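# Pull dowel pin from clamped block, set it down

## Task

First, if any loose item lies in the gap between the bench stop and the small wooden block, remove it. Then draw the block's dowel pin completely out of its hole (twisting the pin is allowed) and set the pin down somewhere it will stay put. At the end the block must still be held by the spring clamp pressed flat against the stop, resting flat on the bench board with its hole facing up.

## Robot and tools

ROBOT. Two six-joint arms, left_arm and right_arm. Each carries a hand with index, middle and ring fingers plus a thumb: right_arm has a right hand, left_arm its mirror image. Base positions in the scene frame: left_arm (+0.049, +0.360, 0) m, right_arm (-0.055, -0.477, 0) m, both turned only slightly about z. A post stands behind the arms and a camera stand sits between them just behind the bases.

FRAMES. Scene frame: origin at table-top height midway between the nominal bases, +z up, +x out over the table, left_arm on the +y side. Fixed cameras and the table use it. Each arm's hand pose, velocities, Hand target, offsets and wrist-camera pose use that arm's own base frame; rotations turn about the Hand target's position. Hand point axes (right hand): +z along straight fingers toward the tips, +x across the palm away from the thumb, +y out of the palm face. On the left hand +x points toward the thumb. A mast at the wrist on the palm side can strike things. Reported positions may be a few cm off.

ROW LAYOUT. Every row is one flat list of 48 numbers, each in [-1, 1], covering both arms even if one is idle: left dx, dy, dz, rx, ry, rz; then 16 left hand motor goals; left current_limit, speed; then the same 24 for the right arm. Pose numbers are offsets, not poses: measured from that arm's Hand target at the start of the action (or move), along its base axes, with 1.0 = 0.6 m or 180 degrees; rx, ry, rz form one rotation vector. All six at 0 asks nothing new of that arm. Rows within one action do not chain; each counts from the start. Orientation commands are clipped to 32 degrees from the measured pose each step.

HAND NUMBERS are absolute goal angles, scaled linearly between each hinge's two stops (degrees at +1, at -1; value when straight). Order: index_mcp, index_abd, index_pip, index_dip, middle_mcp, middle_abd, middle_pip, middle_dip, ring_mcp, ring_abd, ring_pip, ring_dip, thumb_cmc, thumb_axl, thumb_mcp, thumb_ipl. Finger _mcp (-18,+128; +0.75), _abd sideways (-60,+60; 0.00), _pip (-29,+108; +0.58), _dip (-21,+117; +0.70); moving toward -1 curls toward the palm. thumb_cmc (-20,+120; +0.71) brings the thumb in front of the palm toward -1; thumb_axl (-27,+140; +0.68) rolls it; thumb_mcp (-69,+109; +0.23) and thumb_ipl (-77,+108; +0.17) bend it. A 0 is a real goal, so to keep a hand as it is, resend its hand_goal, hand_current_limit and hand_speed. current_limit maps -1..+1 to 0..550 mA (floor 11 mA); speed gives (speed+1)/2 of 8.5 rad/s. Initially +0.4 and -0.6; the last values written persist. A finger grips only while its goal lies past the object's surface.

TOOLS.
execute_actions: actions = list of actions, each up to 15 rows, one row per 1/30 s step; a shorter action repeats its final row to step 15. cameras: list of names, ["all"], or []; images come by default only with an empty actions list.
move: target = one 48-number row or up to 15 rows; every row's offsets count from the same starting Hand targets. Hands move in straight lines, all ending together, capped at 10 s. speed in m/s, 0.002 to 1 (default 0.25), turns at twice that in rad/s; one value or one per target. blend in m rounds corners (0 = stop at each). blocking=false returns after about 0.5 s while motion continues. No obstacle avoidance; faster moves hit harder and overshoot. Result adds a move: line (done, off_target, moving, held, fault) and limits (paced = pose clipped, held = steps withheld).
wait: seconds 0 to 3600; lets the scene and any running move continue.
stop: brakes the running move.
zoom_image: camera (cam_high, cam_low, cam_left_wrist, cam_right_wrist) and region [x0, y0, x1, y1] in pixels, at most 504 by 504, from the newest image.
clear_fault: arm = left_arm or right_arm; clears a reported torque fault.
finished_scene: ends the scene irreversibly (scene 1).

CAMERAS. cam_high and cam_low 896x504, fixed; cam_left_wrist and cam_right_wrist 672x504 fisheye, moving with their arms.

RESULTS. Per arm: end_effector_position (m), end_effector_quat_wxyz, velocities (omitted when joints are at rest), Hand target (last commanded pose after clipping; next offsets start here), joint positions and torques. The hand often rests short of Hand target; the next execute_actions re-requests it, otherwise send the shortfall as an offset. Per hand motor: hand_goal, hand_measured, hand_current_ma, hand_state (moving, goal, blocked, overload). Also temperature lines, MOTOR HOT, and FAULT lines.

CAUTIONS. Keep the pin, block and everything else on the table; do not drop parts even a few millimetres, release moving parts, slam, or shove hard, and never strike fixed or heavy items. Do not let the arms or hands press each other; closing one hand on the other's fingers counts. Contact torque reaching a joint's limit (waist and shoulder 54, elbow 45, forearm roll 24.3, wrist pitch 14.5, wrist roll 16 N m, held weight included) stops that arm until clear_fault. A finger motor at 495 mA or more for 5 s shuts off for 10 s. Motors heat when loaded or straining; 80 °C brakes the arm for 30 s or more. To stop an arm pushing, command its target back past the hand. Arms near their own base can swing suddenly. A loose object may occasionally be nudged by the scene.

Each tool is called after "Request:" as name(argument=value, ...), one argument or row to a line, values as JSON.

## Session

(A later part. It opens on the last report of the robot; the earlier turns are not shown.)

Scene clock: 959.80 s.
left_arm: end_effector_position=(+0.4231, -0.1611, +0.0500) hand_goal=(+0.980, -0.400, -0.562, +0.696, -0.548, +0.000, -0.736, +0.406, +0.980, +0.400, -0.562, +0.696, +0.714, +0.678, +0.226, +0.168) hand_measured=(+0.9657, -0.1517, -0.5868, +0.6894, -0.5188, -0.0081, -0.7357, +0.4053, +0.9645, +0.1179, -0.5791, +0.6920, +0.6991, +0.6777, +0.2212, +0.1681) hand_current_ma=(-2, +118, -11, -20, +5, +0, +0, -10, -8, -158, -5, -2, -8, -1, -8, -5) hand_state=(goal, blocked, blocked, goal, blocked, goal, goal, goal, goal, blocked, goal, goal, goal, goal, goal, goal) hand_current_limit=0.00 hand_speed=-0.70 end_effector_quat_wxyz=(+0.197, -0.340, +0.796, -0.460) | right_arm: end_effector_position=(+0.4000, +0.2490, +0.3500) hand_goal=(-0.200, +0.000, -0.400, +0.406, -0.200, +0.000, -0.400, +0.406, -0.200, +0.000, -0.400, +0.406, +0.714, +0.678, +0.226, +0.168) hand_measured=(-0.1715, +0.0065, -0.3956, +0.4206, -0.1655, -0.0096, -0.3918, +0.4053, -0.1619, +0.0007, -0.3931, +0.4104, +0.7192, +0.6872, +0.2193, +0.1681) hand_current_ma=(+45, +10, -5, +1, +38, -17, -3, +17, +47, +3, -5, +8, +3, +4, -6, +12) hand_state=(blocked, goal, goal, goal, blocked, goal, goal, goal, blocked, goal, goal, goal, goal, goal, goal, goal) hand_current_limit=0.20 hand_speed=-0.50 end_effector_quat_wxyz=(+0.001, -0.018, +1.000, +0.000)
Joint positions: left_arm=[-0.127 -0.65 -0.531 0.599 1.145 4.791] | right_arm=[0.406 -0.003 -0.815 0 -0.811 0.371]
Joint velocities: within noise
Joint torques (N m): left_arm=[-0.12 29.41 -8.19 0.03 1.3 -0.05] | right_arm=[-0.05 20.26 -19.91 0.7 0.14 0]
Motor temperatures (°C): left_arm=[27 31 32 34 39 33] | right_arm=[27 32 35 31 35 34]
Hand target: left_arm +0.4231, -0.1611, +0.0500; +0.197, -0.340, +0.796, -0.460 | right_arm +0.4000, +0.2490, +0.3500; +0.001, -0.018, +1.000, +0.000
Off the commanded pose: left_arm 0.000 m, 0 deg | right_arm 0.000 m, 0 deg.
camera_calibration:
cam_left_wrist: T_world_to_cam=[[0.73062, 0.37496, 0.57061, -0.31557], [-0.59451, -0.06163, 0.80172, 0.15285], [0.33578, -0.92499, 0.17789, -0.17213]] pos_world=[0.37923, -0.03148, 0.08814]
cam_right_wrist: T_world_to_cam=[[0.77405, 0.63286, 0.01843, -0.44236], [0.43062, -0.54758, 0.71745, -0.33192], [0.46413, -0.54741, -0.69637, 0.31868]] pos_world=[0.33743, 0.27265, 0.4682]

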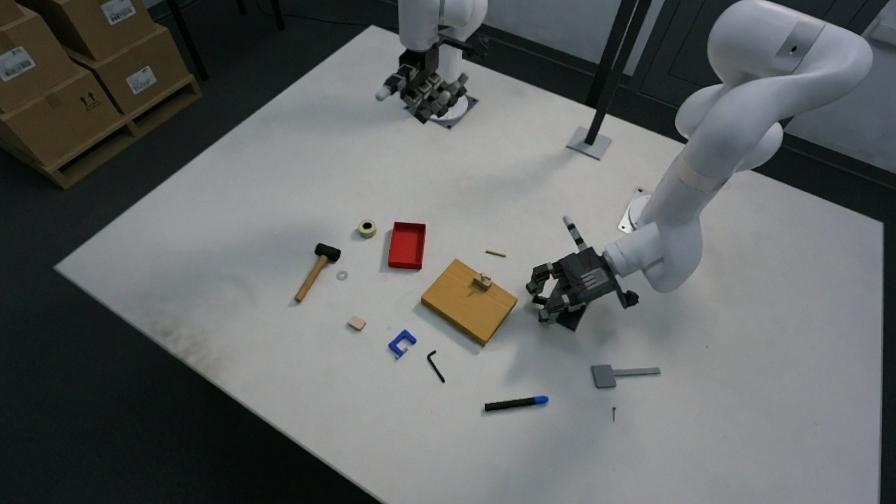

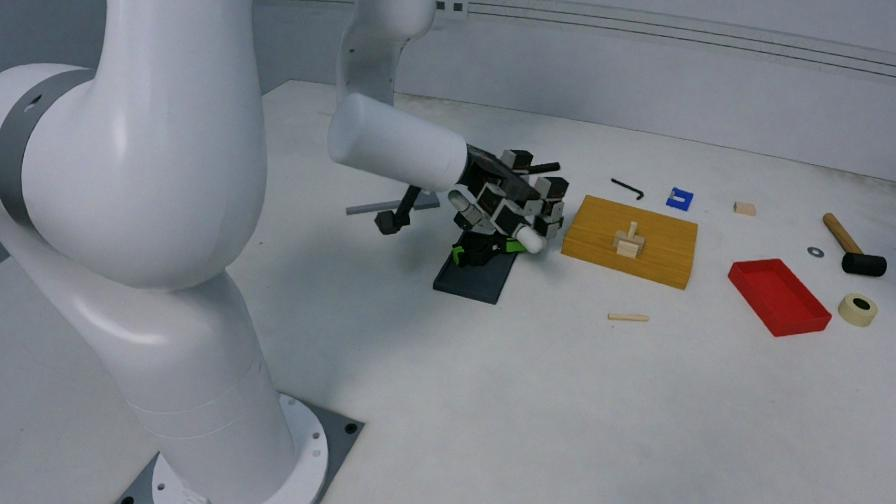

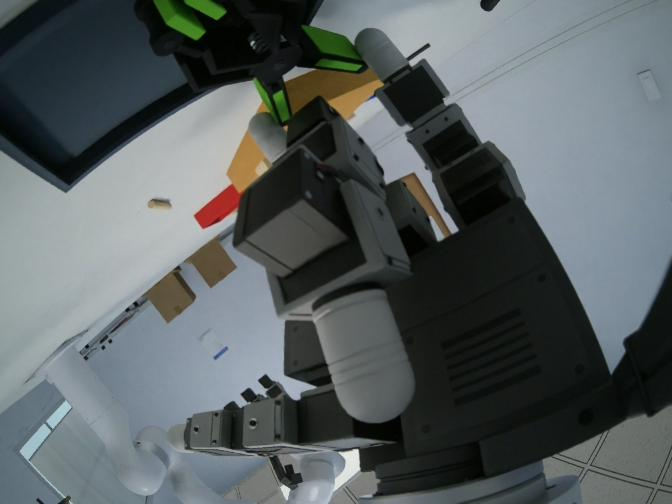

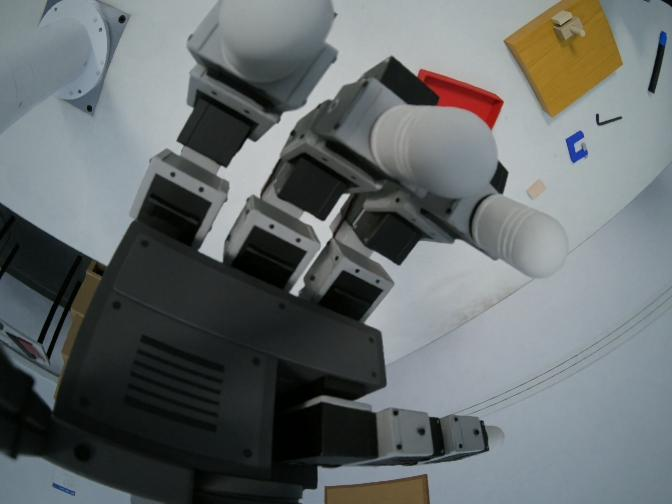

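Request:
move(
  target=[0,0,0,0,0,0,0.979,-0.6,-0.562,0.696,-0.548,0,-0.737,0.406,0.979,0.6,-0.562,0.696,0.714,0.678,0.226,0.168,0.1,-0.7,0,0,0,0,0,0,-0.2,0,-0.4,0.406,-0.2,0,-0.4,0.406,-0.2,0,-0.4,0.406,0.714,0.678,0.226,0.168,0.2,-0.5],
  cameras=["cam_left_wrist"],
)

Scene clock: 1053.50 s.
left_arm: end_effector_position=(+0.4231, -0.1611, +0.0500) hand_goal=(+0.980, -0.600, -0.562, +0.696, -0.548, +0.000, -0.736, +0.406, +0.980, +0.600, -0.562, +0.696, +0.714, +0.678, +0.226, +0.168) hand_measured=(+0.9416, -0.5883, -0.5689, +0.6881, -0.5188, -0.0081, -0.7357, +0.4066, +0.9693, +0.5926, -0.5702, +0.6881, +0.6991, +0.6767, +0.2212, +0.1681) hand_current_ma=(-8, +2, -5, -10, +6, +10, +0, -23, -1, +29, -9, +6, -1, -19, -15, -15) hand_state=(blocked, goal, goal, goal, blocked, goal, goal, goal, goal, goal, goal, goal, goal, goal, goal, goal) hand_current_limit=0.10 hand_speed=-0.70 end_effector_quat_wxyz=(+0.197, -0.340, +0.796, -0.460) | right_arm: end_effector_position=(+0.4000, +0.2490, +0.3500) hand_goal=(-0.200, +0.000, -0.400, +0.406, -0.200, +0.000, -0.400, +0.406, -0.200, +0.000, -0.400, +0.406, +0.714, +0.678, +0.226, +0.168) hand_measured=(-0.1727, +0.0080, -0.3944, +0.4206, -0.1655, -0.0096, -0.3918, +0.4053, -0.1619, -0.0008, -0.3918, +0.4091, +0.7180, +0.6883, +0.2183, +0.1672) hand_current_ma=(+39, +6, -13, +7, +37, -12, +5, +10, +72, -6, +13, -2, +2, +7, -19, -1) hand_state=(blocked, goal, goal, goal, blocked, goal, goal, goal, blocked, goal, goal, goal, goal, goal, goal, goal) hand_current_limit=0.20 hand_speed=-0.50 end_effector_quat_wxyz=(+0.001, -0.018, +1.000, +0.000)
Joint positions: left_arm=[-0.127 -0.65 -0.531 0.599 1.145 4.791] | right_arm=[0.406 -0.003 -0.815 0 -0.811 0.371]
Joint torques (N m): left_arm=[-0.12 29.41 -8.18 0.03 1.3 -0.05] | right_arm=[-0.05 20.26 -19.91 0.7 0.14 0]
Hand target: left_arm +0.4231, -0.1611, +0.0500; +0.197, -0.340, +0.796, -0.460 | right_arm +0.4000, +0.2490, +0.3500; +0.001, -0.018, +1.000, +0.000
Off the commanded pose: left_arm 0.000 m, 0 deg | right_arm 0.000 m, 0 deg.
move: done
cam_left_wrist: T_world_to_cam=[[0.73062, 0.37496, 0.57061, -0.31557], [-0.59451, -0.06163, 0.80172, 0.15285], [0.33578, -0.92499, 0.17789, -0.17213]] pos_world=[0.37923, -0.03148, 0.08814]

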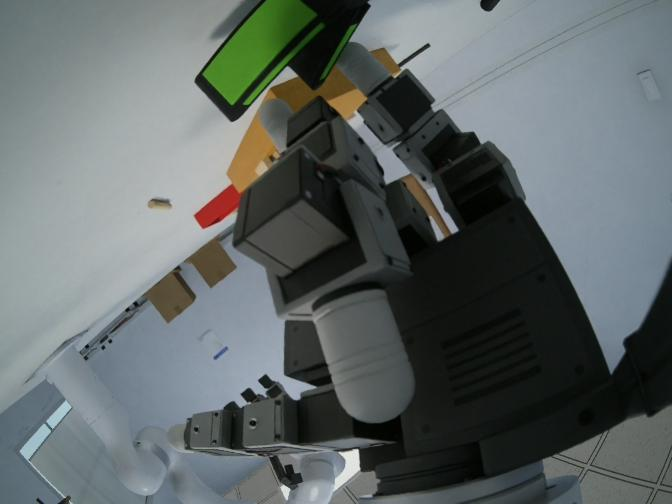

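Request:
wait(
  seconds=0.5,
  cameras=["all"],
)

Request:
zoom_image(
  camera="cam_high",
  region=[500, 220, 660, 350],
)

Request:
zoom_image(
  camera="cam_low",
  region=[400, 140, 580, 320],
)

Request:
zoom_image(
  camera="cam_left_wrist",
  region=[120, 0, 480, 200],
)

Scene clock: 1055.73 s.
left_arm: end_effector_position=(+0.4231, -0.1611, +0.0500) hand_goal=(+0.980, -0.600, -0.562, +0.696, -0.548, +0.000, -0.736, +0.406, +0.980, +0.600, -0.562, +0.696, +0.714, +0.678, +0.226, +0.168) hand_measured=(+0.9416, -0.5883, -0.5689, +0.6894, -0.5188, -0.0081, -0.7357, +0.4066, +0.9681, +0.5926, -0.5702, +0.6881, +0.6991, +0.6767, +0.2212, +0.1672) hand_current_ma=(-26, +20, +2, +5, -5, +7, +0, -12, +3, -3, -1, +4, +22, -19, -11, +6) hand_state=(blocked, goal, goal, goal, blocked, goal, goal, goal, goal, goal, goal, goal, goal, goal, goal, goal) hand_current_limit=0.10 hand_speed=-0.70 end_effector_quat_wxyz=(+0.197, -0.340, +0.796, -0.460) | right_arm: end_effector_position=(+0.4000, +0.2490, +0.3500) hand_goal=(-0.200, +0.000, -0.400, +0.406, -0.200, +0.000, -0.400, +0.406, -0.200, +0.000, -0.400, +0.406, +0.714, +0.678, +0.226, +0.168) hand_measured=(-0.1715, +0.0080, -0.3944, +0.4206, -0.1643, -0.0096, -0.3931, +0.4066, -0.1619, +0.0007, -0.3918, +0.4091, +0.7192, +0.6883, +0.2183, +0.1672) hand_current_ma=(+27, -2, -7, +17, +51, -19, +5, +5, +50, -19, +11, +8, +8, +9, -16, -3) hand_state=(blocked, goal, goal, goal, blocked, goal, goal, goal, blocked, goal, goal, goal, goal, goal, goal, goal) hand_current_limit=0.20 hand_speed=-0.50 end_effector_quat_wxyz=(+0.001, -0.018, +1.000, +0.000)
Joint positions: left_arm=[-0.127 -0.65 -0.531 0.599 1.145 4.791] | right_arm=[0.406 -0.003 -0.815 0 -0.811 0.371]
Joint torques (N m): left_arm=[-0.12 29.41 -8.18 0.03 1.3 -0.05] | right_arm=[-0.05 20.26 -19.91 0.7 0.14 0]
Hand target: left_arm +0.4231, -0.1611, +0.0500; +0.197, -0.340, +0.796, -0.460 | right_arm +0.4000, +0.2490, +0.3500; +0.001, -0.018, +1.000, +0.000
Off the commanded pose: left_arm 0.000 m, 0 deg | right_arm 0.000 m, 0 deg.
wait: 0.50 s; at rest from the start
cam_left_wrist: T_world_to_cam=[[0.73062, 0.37496, 0.57061, -0.31557], [-0.59451, -0.06163, 0.80172, 0.15285], [0.33578, -0.92499, 0.17789, -0.17213]] pos_world=[0.37923, -0.03148, 0.08814]
cam_right_wrist: T_world_to_cam=[[0.77405, 0.63286, 0.01843, -0.44236], [0.43062, -0.54758, 0.71745, -0.33192], [0.46413, -0.54741, -0.69637, 0.31868]] pos_world=[0.33743, 0.27265, 0.4682]

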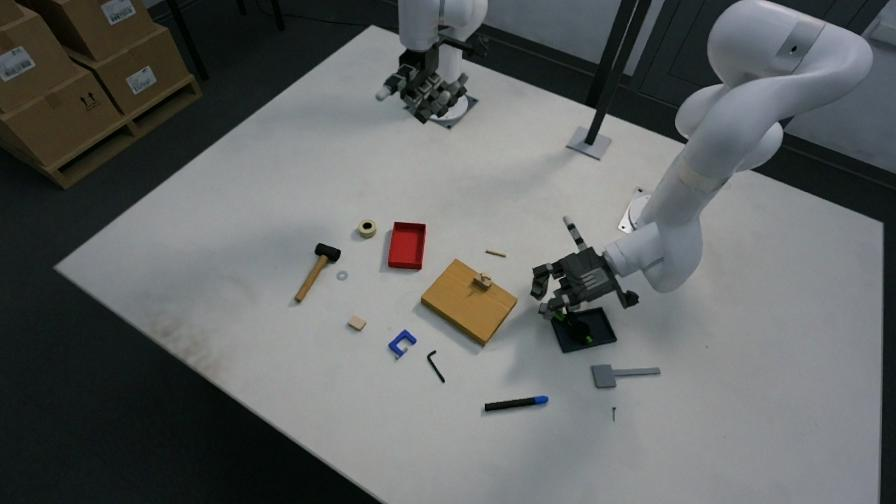

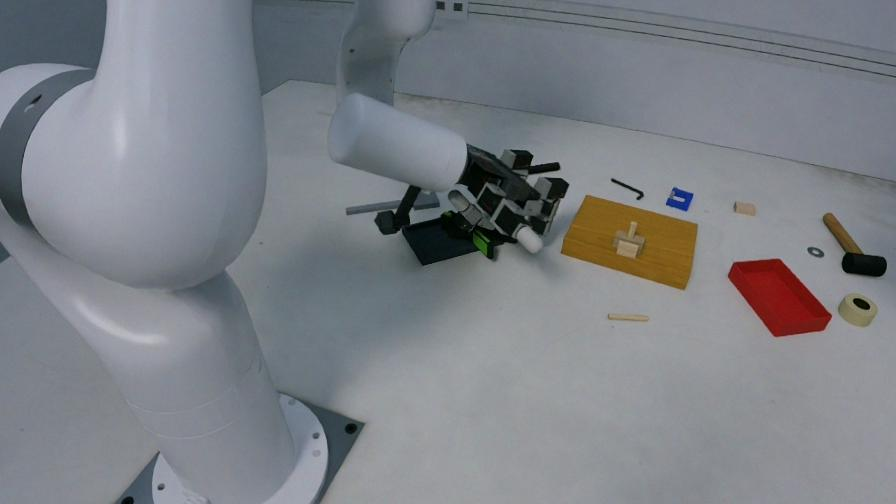

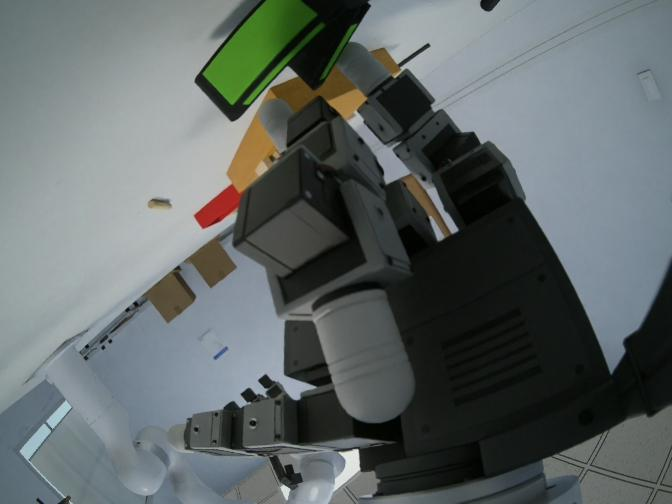

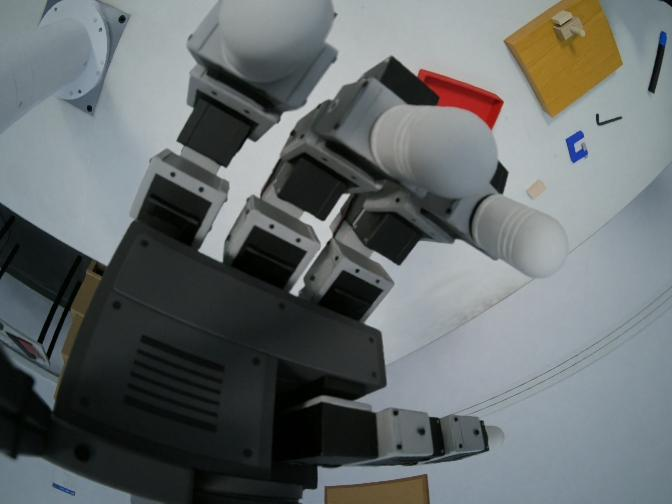

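Scaled by 3.150 from the camera's image (finer frame: 1280x720).

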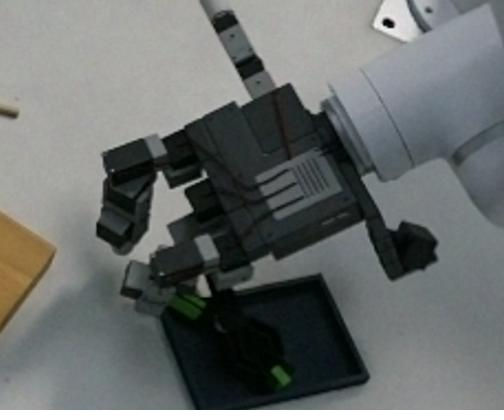

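Scaled by 2.800 from the camera's image (finer frame: 1280x720).

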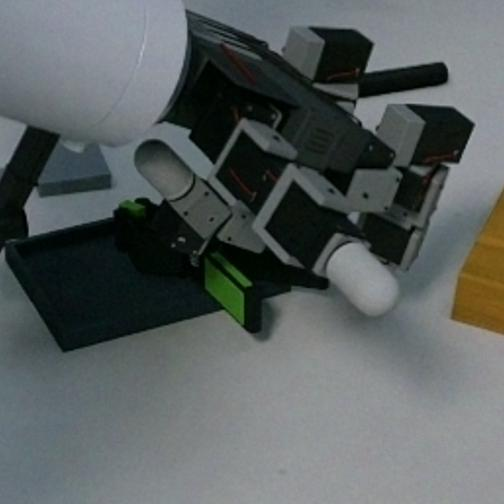

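Scaled by 1.400 from the camera's image (finer frame: 960x720).

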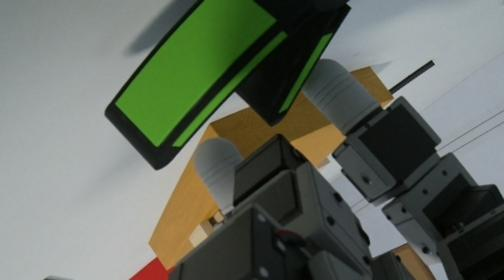

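Request:
move(
  target=[
    [0,0,0.2,0,0,0,0.979,-0.3,-0.562,0.696,-0.548,0,-0.737,0.406,0.979,0.3,-0.562,0.696,0.714,0.678,0.226,0.168,0.0,-0.7,0,0,0,0,0,0,-0.2,0,-0.4,0.406,-0.2,0,-0.4,0.406,-0.2,0,-0.4,0.406,0.714,0.678,0.226,0.168,0.2,-0.5],
    [-0.1,0.35,0.3,0,0,0,0.979,0,-0.562,0.696,0.979,0,-0.562,0.696,0.979,0,-0.562,0.696,0.714,0.678,0.226,0.168,0.0,-0.7,0,0,0,0,0,0,-0.2,0,-0.4,0.406,-0.2,0,-0.4,0.406,-0.2,0,-0.4,0.406,0.714,0.678,0.226,0.168,0.2,-0.5],
  ],
  cameras=["cam_high","cam_low","cam_left_wrist"],
)

Request:
zoom_image(
  camera="cam_high",
  region=[380, 220, 660, 380],
)

Request:
zoom_image(
  camera="cam_low",
  region=[380, 140, 720, 320],
)

Scene clock: 1073.10 s.
left_arm: end_effector_position=(+0.3631, +0.0489, +0.2300) hand_goal=(+0.980, +0.000, -0.562, +0.696, +0.980, +0.000, -0.562, +0.696, +0.980, +0.000, -0.562, +0.696, +0.714, +0.678, +0.226, +0.168) hand_measured=(+0.9428, -0.0037, -0.5689, +0.6881, +0.9452, -0.0066, -0.5573, +0.6932, +0.9669, +0.0021, -0.5689, +0.6894, +0.6991, +0.6767, +0.2212, +0.1681) hand_current_ma=(-26, -6, +19, +0, -19, +16, +10, -15, +2, +7, -11, +6, -16, -13, -2, +2) hand_state=(blocked, goal, goal, goal, blocked, goal, goal, goal, goal, goal, goal, goal, goal, goal, goal, goal) hand_current_limit=0.00 hand_speed=-0.70 end_effector_quat_wxyz=(+0.197, -0.340, +0.796, -0.460) | right_arm: end_effector_position=(+0.4000, +0.2490, +0.3500) hand_goal=(-0.200, +0.000, -0.400, +0.406, -0.200, +0.000, -0.400, +0.406, -0.200, +0.000, -0.400, +0.406, +0.714, +0.678, +0.226, +0.168) hand_measured=(-0.1715, +0.0080, -0.3944, +0.4206, -0.1655, -0.0096, -0.3918, +0.4053, -0.1619, +0.0007, -0.3931, +0.4091, +0.7192, +0.6883, +0.2193, +0.1672) hand_current_ma=(+34, +14, +2, +17, +25, -5, -18, -3, +56, -4, +12, -17, +2, +5, -1, +3) hand_state=(blocked, goal, goal, goal, blocked, goal, goal, goal, blocked, goal, goal, goal, goal, goal, goal, goal) hand_current_limit=0.20 hand_speed=-0.50 end_effector_quat_wxyz=(+0.001, -0.018, +1.000, +0.000)
Joint positions: left_arm=[0.553 -0.055 -0.436 1.549 0.994 4.27] | right_arm=[0.406 -0.003 -0.815 0 -0.811 0.371]
Joint torques (N m): left_arm=[-0.04 18.17 -16.1 -0.49 1.27 -0.05] | right_arm=[-0.05 20.26 -19.91 0.7 0.14 0]
Hand target: left_arm +0.3631, +0.0489, +0.2300; +0.197, -0.340, +0.796, -0.460 | right_arm +0.4000, +0.2490, +0.3500; +0.001, -0.018, +1.000, +0.000
Off the commanded pose: left_arm 0.000 m, 0 deg | right_arm 0.000 m, 0 deg.
move: done
cam_left_wrist: T_world_to_cam=[[0.73062, 0.37496, 0.57061, -0.45318], [-0.59451, -0.06163, 0.80172, -0.01419], [0.33578, -0.92499, 0.17789, 0.01024]] pos_world=[0.31923, 0.17852, 0.26814]

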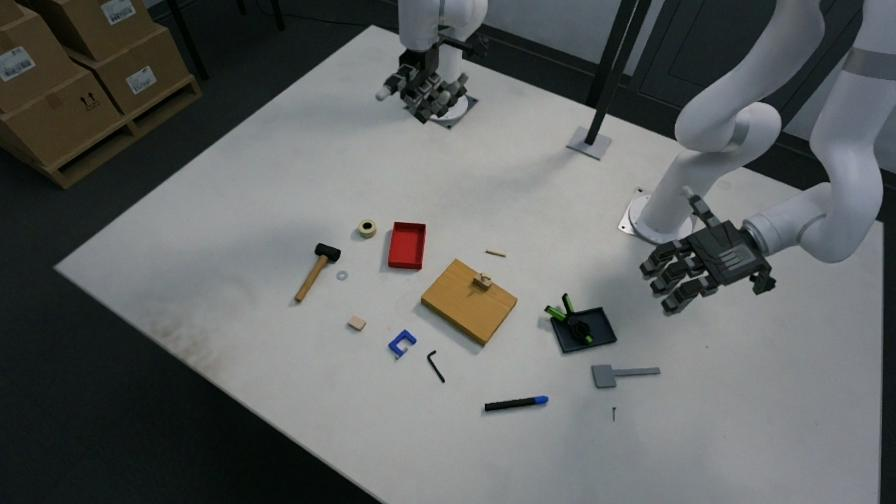

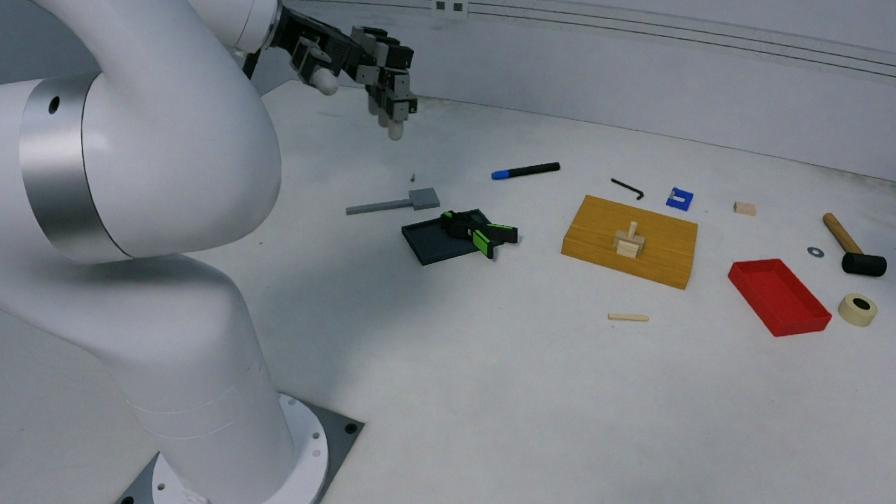

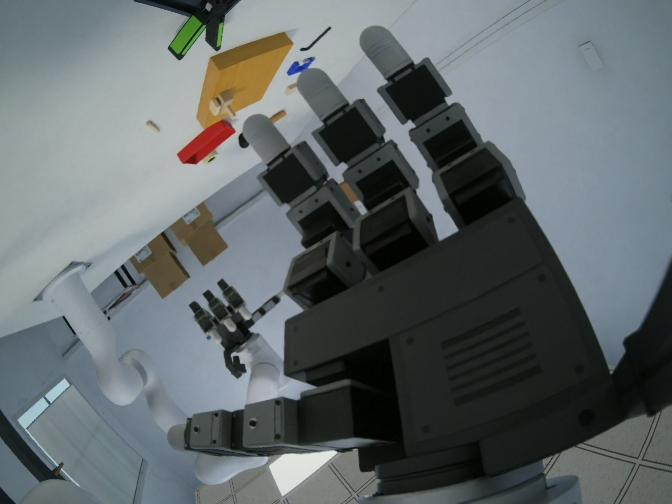

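Scaled by 1.800 from the camera's image (finer frame: 1280x720).

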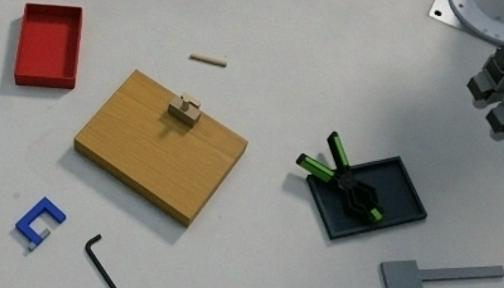

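Scaled by 1.482 from the camera's image (finer frame: 1280x720).

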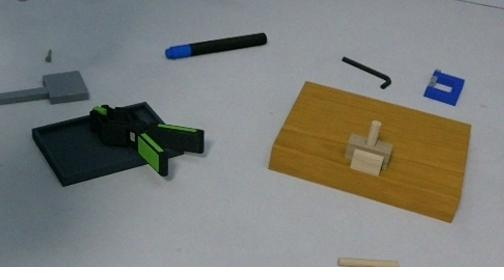

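Request:
move(
  target=[
    [0,0,0,0,0,0,0.979,0,-0.562,0.696,0.979,0,-0.562,0.696,0.979,0,-0.562,0.696,0.714,0.678,0.226,0.168,0.0,-0.7,0.25,0.25,-0.05,-0.2508,-0.2684,0.4496,0.979,0,-0.562,0.696,0.979,0,-0.562,0.696,0.979,0,-0.562,0.696,0.714,0.678,0.226,0.168,0.6,-0.5],
    [0,0,0,0,0,0,0.979,0,-0.562,0.696,0.979,0,-0.562,0.696,0.979,0,-0.562,0.696,0.714,0.678,0.226,0.168,0.0,-0.7,0.479,0.363,-0.317,-0.2508,-0.2684,0.4496,0.979,0,-0.562,0.696,0.979,0,-0.562,0.696,0.979,0,-0.562,0.696,0.714,0.678,0.226,0.168,0.6,-0.5],
  ],
  cameras=["cam_high","cam_low","cam_right_wrist"],
)

Scene clock: 1111.80 s.
left_arm: end_effector_position=(+0.3631, +0.0489, +0.2300) hand_goal=(+0.980, +0.000, -0.562, +0.696, +0.980, +0.000, -0.562, +0.696, +0.980, +0.000, -0.562, +0.696, +0.714, +0.678, +0.226, +0.168) hand_measured=(+0.9428, -0.0037, -0.5676, +0.6894, +0.9452, -0.0081, -0.5560, +0.6945, +0.9669, +0.0021, -0.5689, +0.6894, +0.6991, +0.6777, +0.2212, +0.1672) hand_current_ma=(-19, -7, +12, -8, +0, -6, +5, -14, -20, +6, -17, -5, +2, +9, -12, -9) hand_state=(blocked, goal, goal, goal, blocked, goal, goal, goal, goal, goal, goal, goal, goal, goal, goal, goal) hand_current_limit=0.00 hand_speed=-0.70 end_effector_quat_wxyz=(+0.197, -0.340, +0.796, -0.460) | right_arm: end_effector_position=(+0.6873, +0.4668, +0.1598) hand_goal=(+0.980, +0.000, -0.562, +0.696, +0.980, +0.000, -0.562, +0.696, +0.980, +0.000, -0.562, +0.696, +0.714, +0.678, +0.226, +0.168) hand_measured=(+0.9597, -0.0008, -0.5586, +0.6983, +0.9597, -0.0198, -0.5586, +0.7022, +0.9561, -0.0052, -0.5548, +0.6971, +0.6916, +0.6893, +0.2183, +0.1672) hand_current_ma=(-21, +5, +14, +2, -20, -33, +3, +33, -27, -10, -2, -1, -38, -12, -11, -7) hand_state=(blocked, goal, goal, goal, blocked, blocked, goal, goal, blocked, goal, goal, goal, blocked, goal, goal, goal) hand_current_limit=0.60 hand_speed=-0.50 end_effector_quat_wxyz=(-0.360, +0.623, -0.601, +0.347)
Joint positions: left_arm=[0.553 -0.055 -0.436 1.549 0.994 4.27] | right_arm=[0.682 -0.952 -1.606 -2.009 -0.614 0.881]
Joint torques (N m): left_arm=[-0.04 18.17 -16.1 -0.49 1.27 -0.05] | right_arm=[-0.09 48.27 -19.12 -0.68 -1.07 -1.6]
Hand target: left_arm +0.3631, +0.0489, +0.2300; +0.197, -0.340, +0.796, -0.460 | right_arm +0.6874, +0.4668, +0.1598; -0.360, +0.623, -0.601, +0.347
Off the commanded pose: left_arm 0.000 m, 0 deg | right_arm 0.000 m, 0 deg.
move: done
cam_right_wrist: T_world_to_cam=[[-0.3456, 0.78373, -0.51607, -0.01455], [-0.35473, 0.40004, 0.84507, -0.12294], [0.86875, 0.47512, 0.13975, -0.71697]] pos_world=[0.57424, 0.40123, 0.19658]

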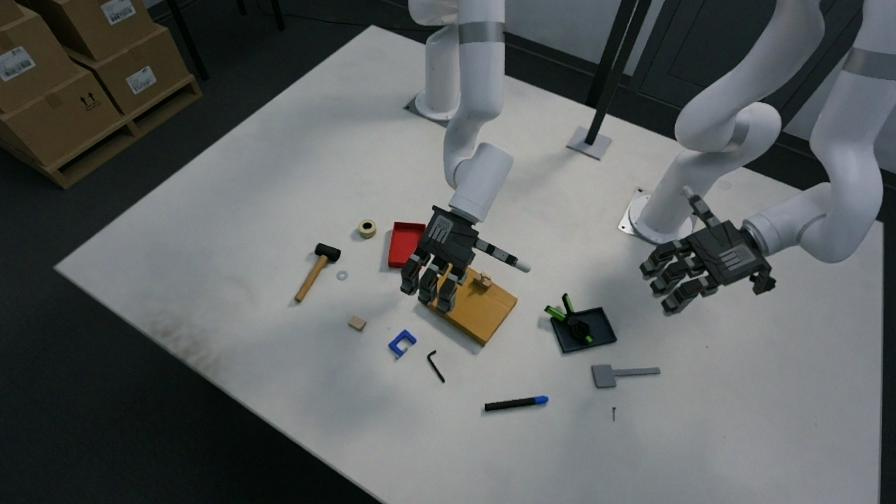

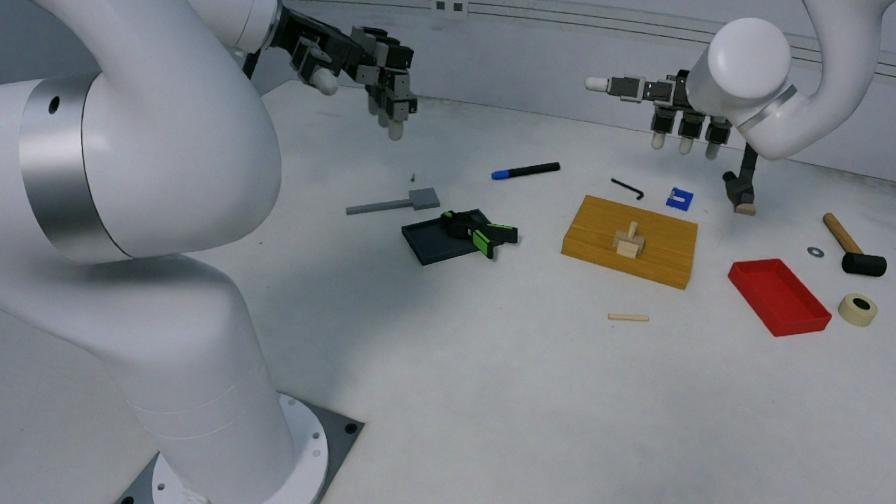

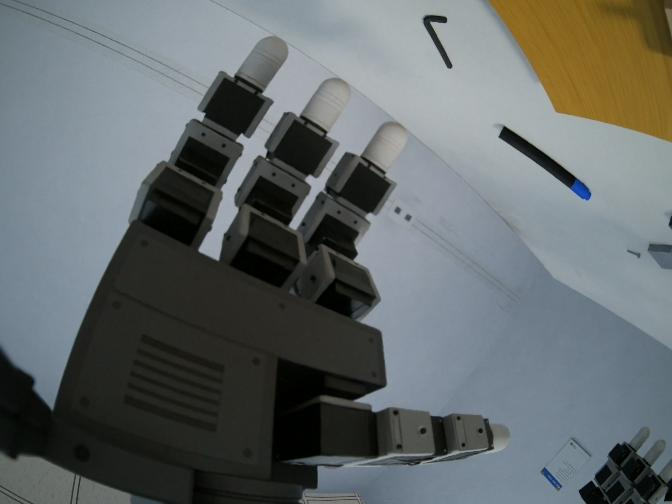

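Request:
move(
  target=[0,0,0,0,0,0,0.979,0,-0.562,0.696,0.979,0,-0.562,0.696,0.979,0,-0.562,0.696,0.714,0.678,0.226,0.168,0.0,-0.7,0,0,-0.21,0,0,0,0.979,0,-0.562,0.696,0.979,0,-0.562,0.696,0.979,0,-0.562,0.696,0.714,0.678,0.226,0.168,0.6,-0.5],
  speed=0.15,
  cameras=["cam_high","cam_low","cam_right_wrist"],
)

Request:
zoom_image(
  camera="cam_low",
  region=[560, 80, 800, 300],
)

Request:
zoom_image(
  camera="cam_high",
  region=[380, 190, 560, 350],
)

Scene clock: 1117.30 s.
left_arm: end_effector_position=(+0.3631, +0.0489, +0.2300) hand_goal=(+0.980, +0.000, -0.562, +0.696, +0.980, +0.000, -0.562, +0.696, +0.980, +0.000, -0.562, +0.696, +0.714, +0.678, +0.226, +0.168) hand_measured=(+0.9428, -0.0023, -0.5676, +0.6894, +0.9452, -0.0066, -0.5560, +0.6945, +0.9669, +0.0036, -0.5689, +0.6894, +0.6991, +0.6767, +0.2212, +0.1681) hand_current_ma=(-18, +0, +21, +1, -26, +16, -12, -12, -14, +2, +9, +4, +10, -10, -14, -16) hand_state=(blocked, goal, goal, goal, blocked, goal, goal, goal, goal, goal, goal, goal, goal, goal, goal, goal) hand_current_limit=0.00 hand_speed=-0.70 end_effector_quat_wxyz=(+0.197, -0.340, +0.796, -0.460) | right_arm: end_effector_position=(+0.6873, +0.4669, +0.0339) hand_goal=(+0.980, +0.000, -0.562, +0.696, +0.980, +0.000, -0.562, +0.696, +0.980, +0.000, -0.562, +0.696, +0.714, +0.678, +0.226, +0.168) hand_measured=(+0.9561, +0.0007, -0.5599, +0.6983, +0.9573, -0.0198, -0.5599, +0.7034, +0.9549, -0.0052, -0.5548, +0.6971, +0.6891, +0.6883, +0.2173, +0.1681) hand_current_ma=(-11, +2, -23, -14, -29, -29, -5, +11, -27, -26, +16, -9, -34, +5, +11, -2) hand_state=(blocked, goal, goal, goal, blocked, blocked, goal, goal, blocked, goal, goal, goal, blocked, goal, goal, goal) hand_current_limit=0.60 hand_speed=-0.50 end_effector_quat_wxyz=(-0.360, +0.623, -0.601, +0.347)
Joint positions: left_arm=[0.553 -0.055 -0.436 1.549 0.994 4.27] | right_arm=[0.683 -1.166 -1.672 -2.178 -0.689 1.093]
Joint torques (N m): left_arm=[-0.04 18.17 -16.1 -0.49 1.27 -0.05] | right_arm=[-0.09 30.48 -17.54 -0.59 -1.24 1.7]
Hand target: left_arm +0.3631, +0.0489, +0.2300; +0.197, -0.340, +0.796, -0.460 | right_arm +0.6874, +0.4668, +0.0338; -0.360, +0.623, -0.601, +0.347
Off the commanded pose: left_arm 0.000 m, 0 deg | right_arm 0.000 m, 0 deg.
move: done
cam_right_wrist: T_world_to_cam=[[-0.34569, 0.78366, -0.51611, -0.0795], [-0.3548, 0.40003, 0.84504, -0.01641], [0.86869, 0.47524, 0.13976, -0.69937]] pos_world=[0.57424, 0.40123, 0.07058]

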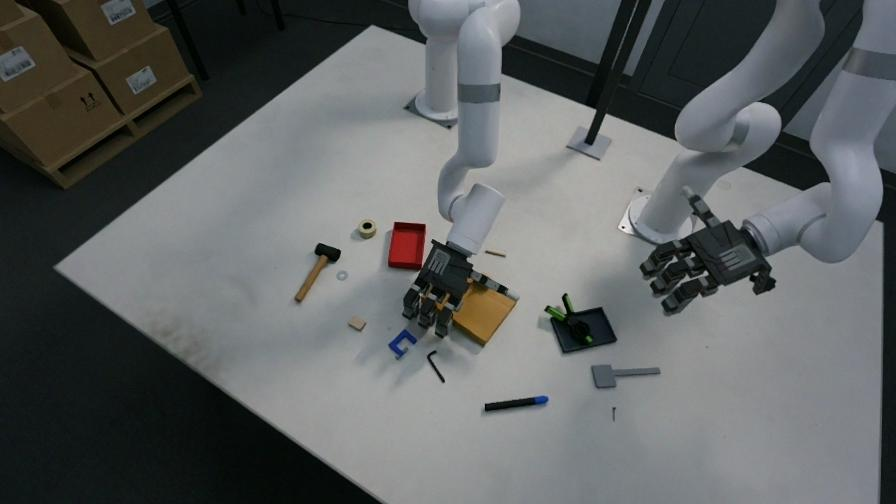

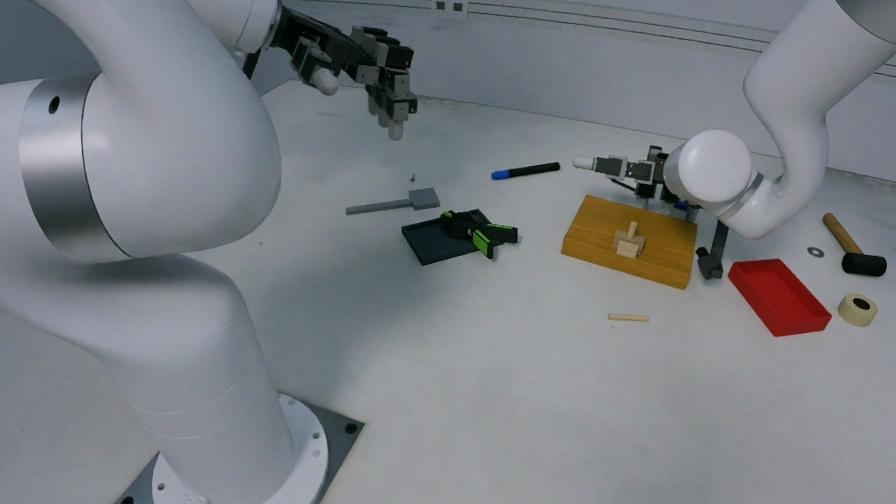

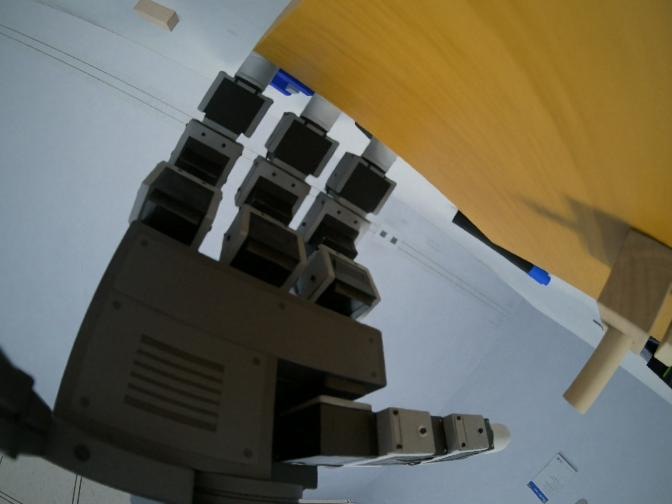

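Scaled by 2.100 from the camera's image (finer frame: 1280x720).

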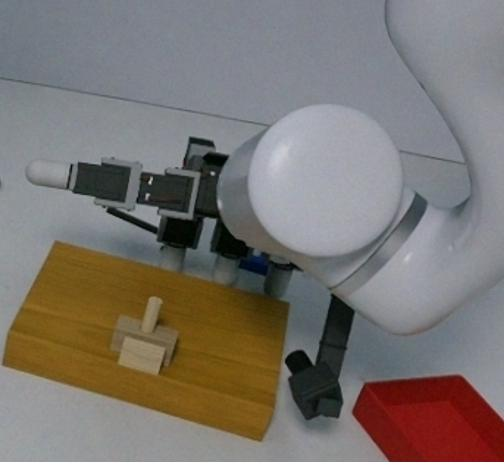

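Scaled by 2.800 from the camera's image (finer frame: 1280x720).

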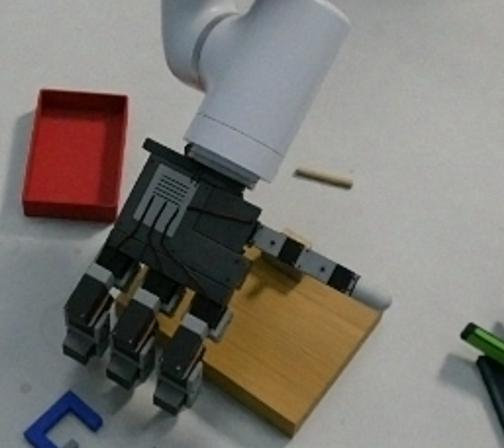

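Request:
move(
  target=[0,0,0,0,0,0,0.979,0,-0.562,0.696,0.979,0,-0.562,0.696,0.979,0,-0.562,0.696,0.714,0.678,0.226,0.168,0.0,-0.7,-0.1,0,0,0,0,0,0.979,0,-0.562,0.696,0.979,0,-0.562,0.696,0.979,0,-0.562,0.696,0.714,0.678,0.226,0.168,0.6,-0.5],
  speed=0.05,
  cameras=["cam_high","cam_low","cam_right_wrist"],
)

Request:
zoom_image(
  camera="cam_low",
  region=[560, 80, 800, 300],
)

Request:
zoom_image(
  camera="cam_high",
  region=[380, 190, 560, 350],
)

Scene clock: 1121.47 s.
left_arm: end_effector_position=(+0.3631, +0.0489, +0.2300) hand_goal=(+0.980, +0.000, -0.562, +0.696, +0.980, +0.000, -0.562, +0.696, +0.980, +0.000, -0.562, +0.696, +0.714, +0.678, +0.226, +0.168) hand_measured=(+0.9428, -0.0037, -0.5689, +0.6894, +0.9452, -0.0081, -0.5573, +0.6945, +0.9681, +0.0036, -0.5676, +0.6894, +0.6991, +0.6767, +0.2212, +0.1672) hand_current_ma=(-10, -21, +7, -15, +7, +21, +1, -18, -11, +6, -6, -10, -7, -7, -1, -15) hand_state=(blocked, goal, goal, goal, blocked, goal, goal, goal, goal, goal, goal, goal, goal, goal, goal, goal) hand_current_limit=0.00 hand_speed=-0.70 end_effector_quat_wxyz=(+0.197, -0.340, +0.796, -0.460) | right_arm: end_effector_position=(+0.6274, +0.4668, +0.0338) hand_goal=(+0.980, +0.000, -0.562, +0.696, +0.980, +0.000, -0.562, +0.696, +0.980, +0.000, -0.562, +0.696, +0.714, +0.678, +0.226, +0.168) hand_measured=(+0.9874, -0.0008, -0.5034, +0.7162, +0.9621, -0.0184, -0.5483, +0.7060, +0.9561, -0.0037, -0.5548, +0.6983, +0.6891, +0.6883, +0.2173, +0.1672) hand_current_ma=(+23, +1, +72, +18, -16, -21, +24, +8, -32, -8, -1, -2, -30, +5, -4, +11) hand_state=(goal, goal, blocked, blocked, goal, goal, goal, goal, blocked, goal, goal, goal, blocked, goal, goal, goal) hand_current_limit=0.60 hand_speed=-0.50 end_effector_quat_wxyz=(-0.360, +0.623, -0.601, +0.347)
Joint positions: left_arm=[0.553 -0.055 -0.436 1.549 0.994 4.27] | right_arm=[0.741 -1.078 -1.487 -2.198 -0.766 1.189]
Joint torques (N m): left_arm=[-0.04 18.17 -16.1 -0.49 1.27 -0.05] | right_arm=[-0.08 47.72 -16.25 -0.52 -1.3 1.58]
Hand target: left_arm +0.3631, +0.0489, +0.2300; +0.197, -0.340, +0.796, -0.460 | right_arm +0.6274, +0.4668, +0.0338; -0.360, +0.623, -0.601, +0.347
Off the commanded pose: left_arm 0.000 m, 0 deg | right_arm 0.000 m, 0 deg.
move: done
cam_right_wrist: T_world_to_cam=[[-0.3456, 0.78373, -0.51607, -0.10036], [-0.35473, 0.40004, 0.84507, -0.03766], [0.86875, 0.47512, 0.13975, -0.64723]] pos_world=[0.51423, 0.40123, 0.07048]

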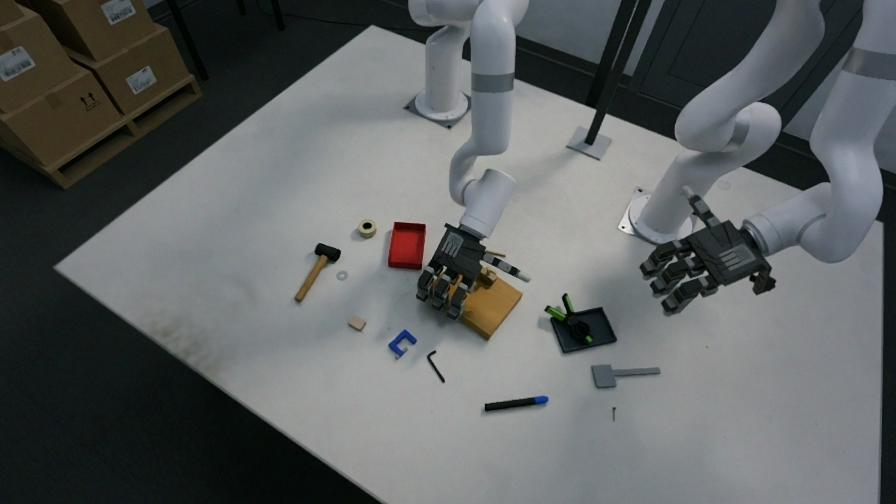

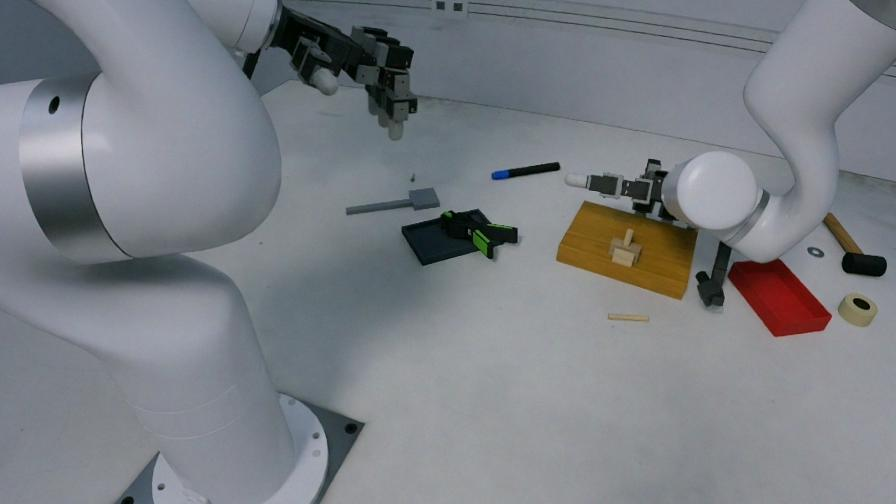

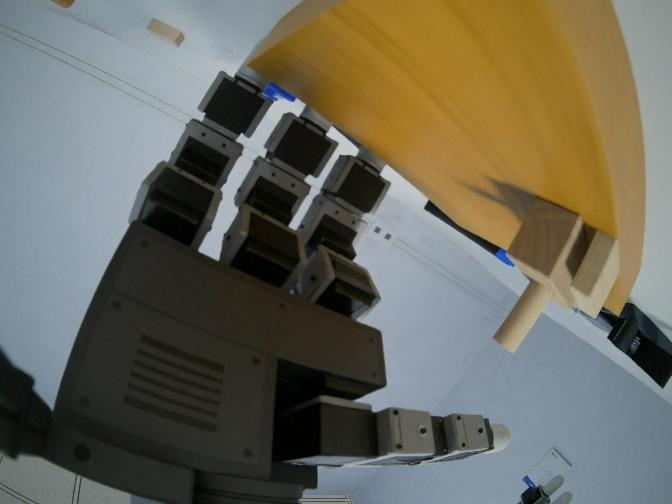

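Scaled by 2.100 from the camera's image (finer frame: 1280x720).

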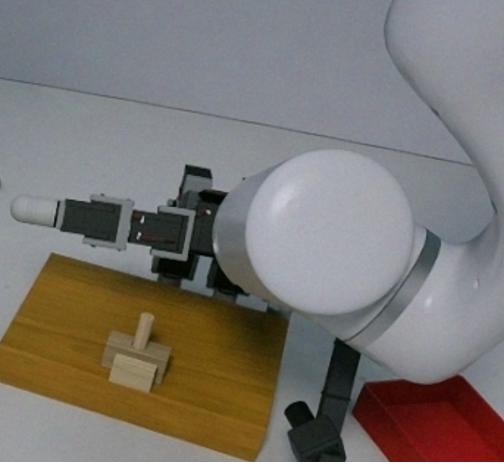

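Scaled by 2.800 from the camera's image (finer frame: 1280x720).

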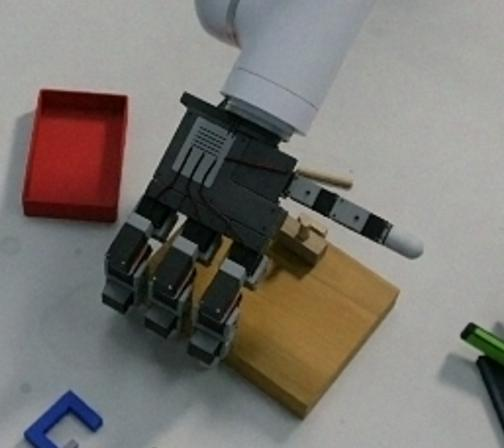

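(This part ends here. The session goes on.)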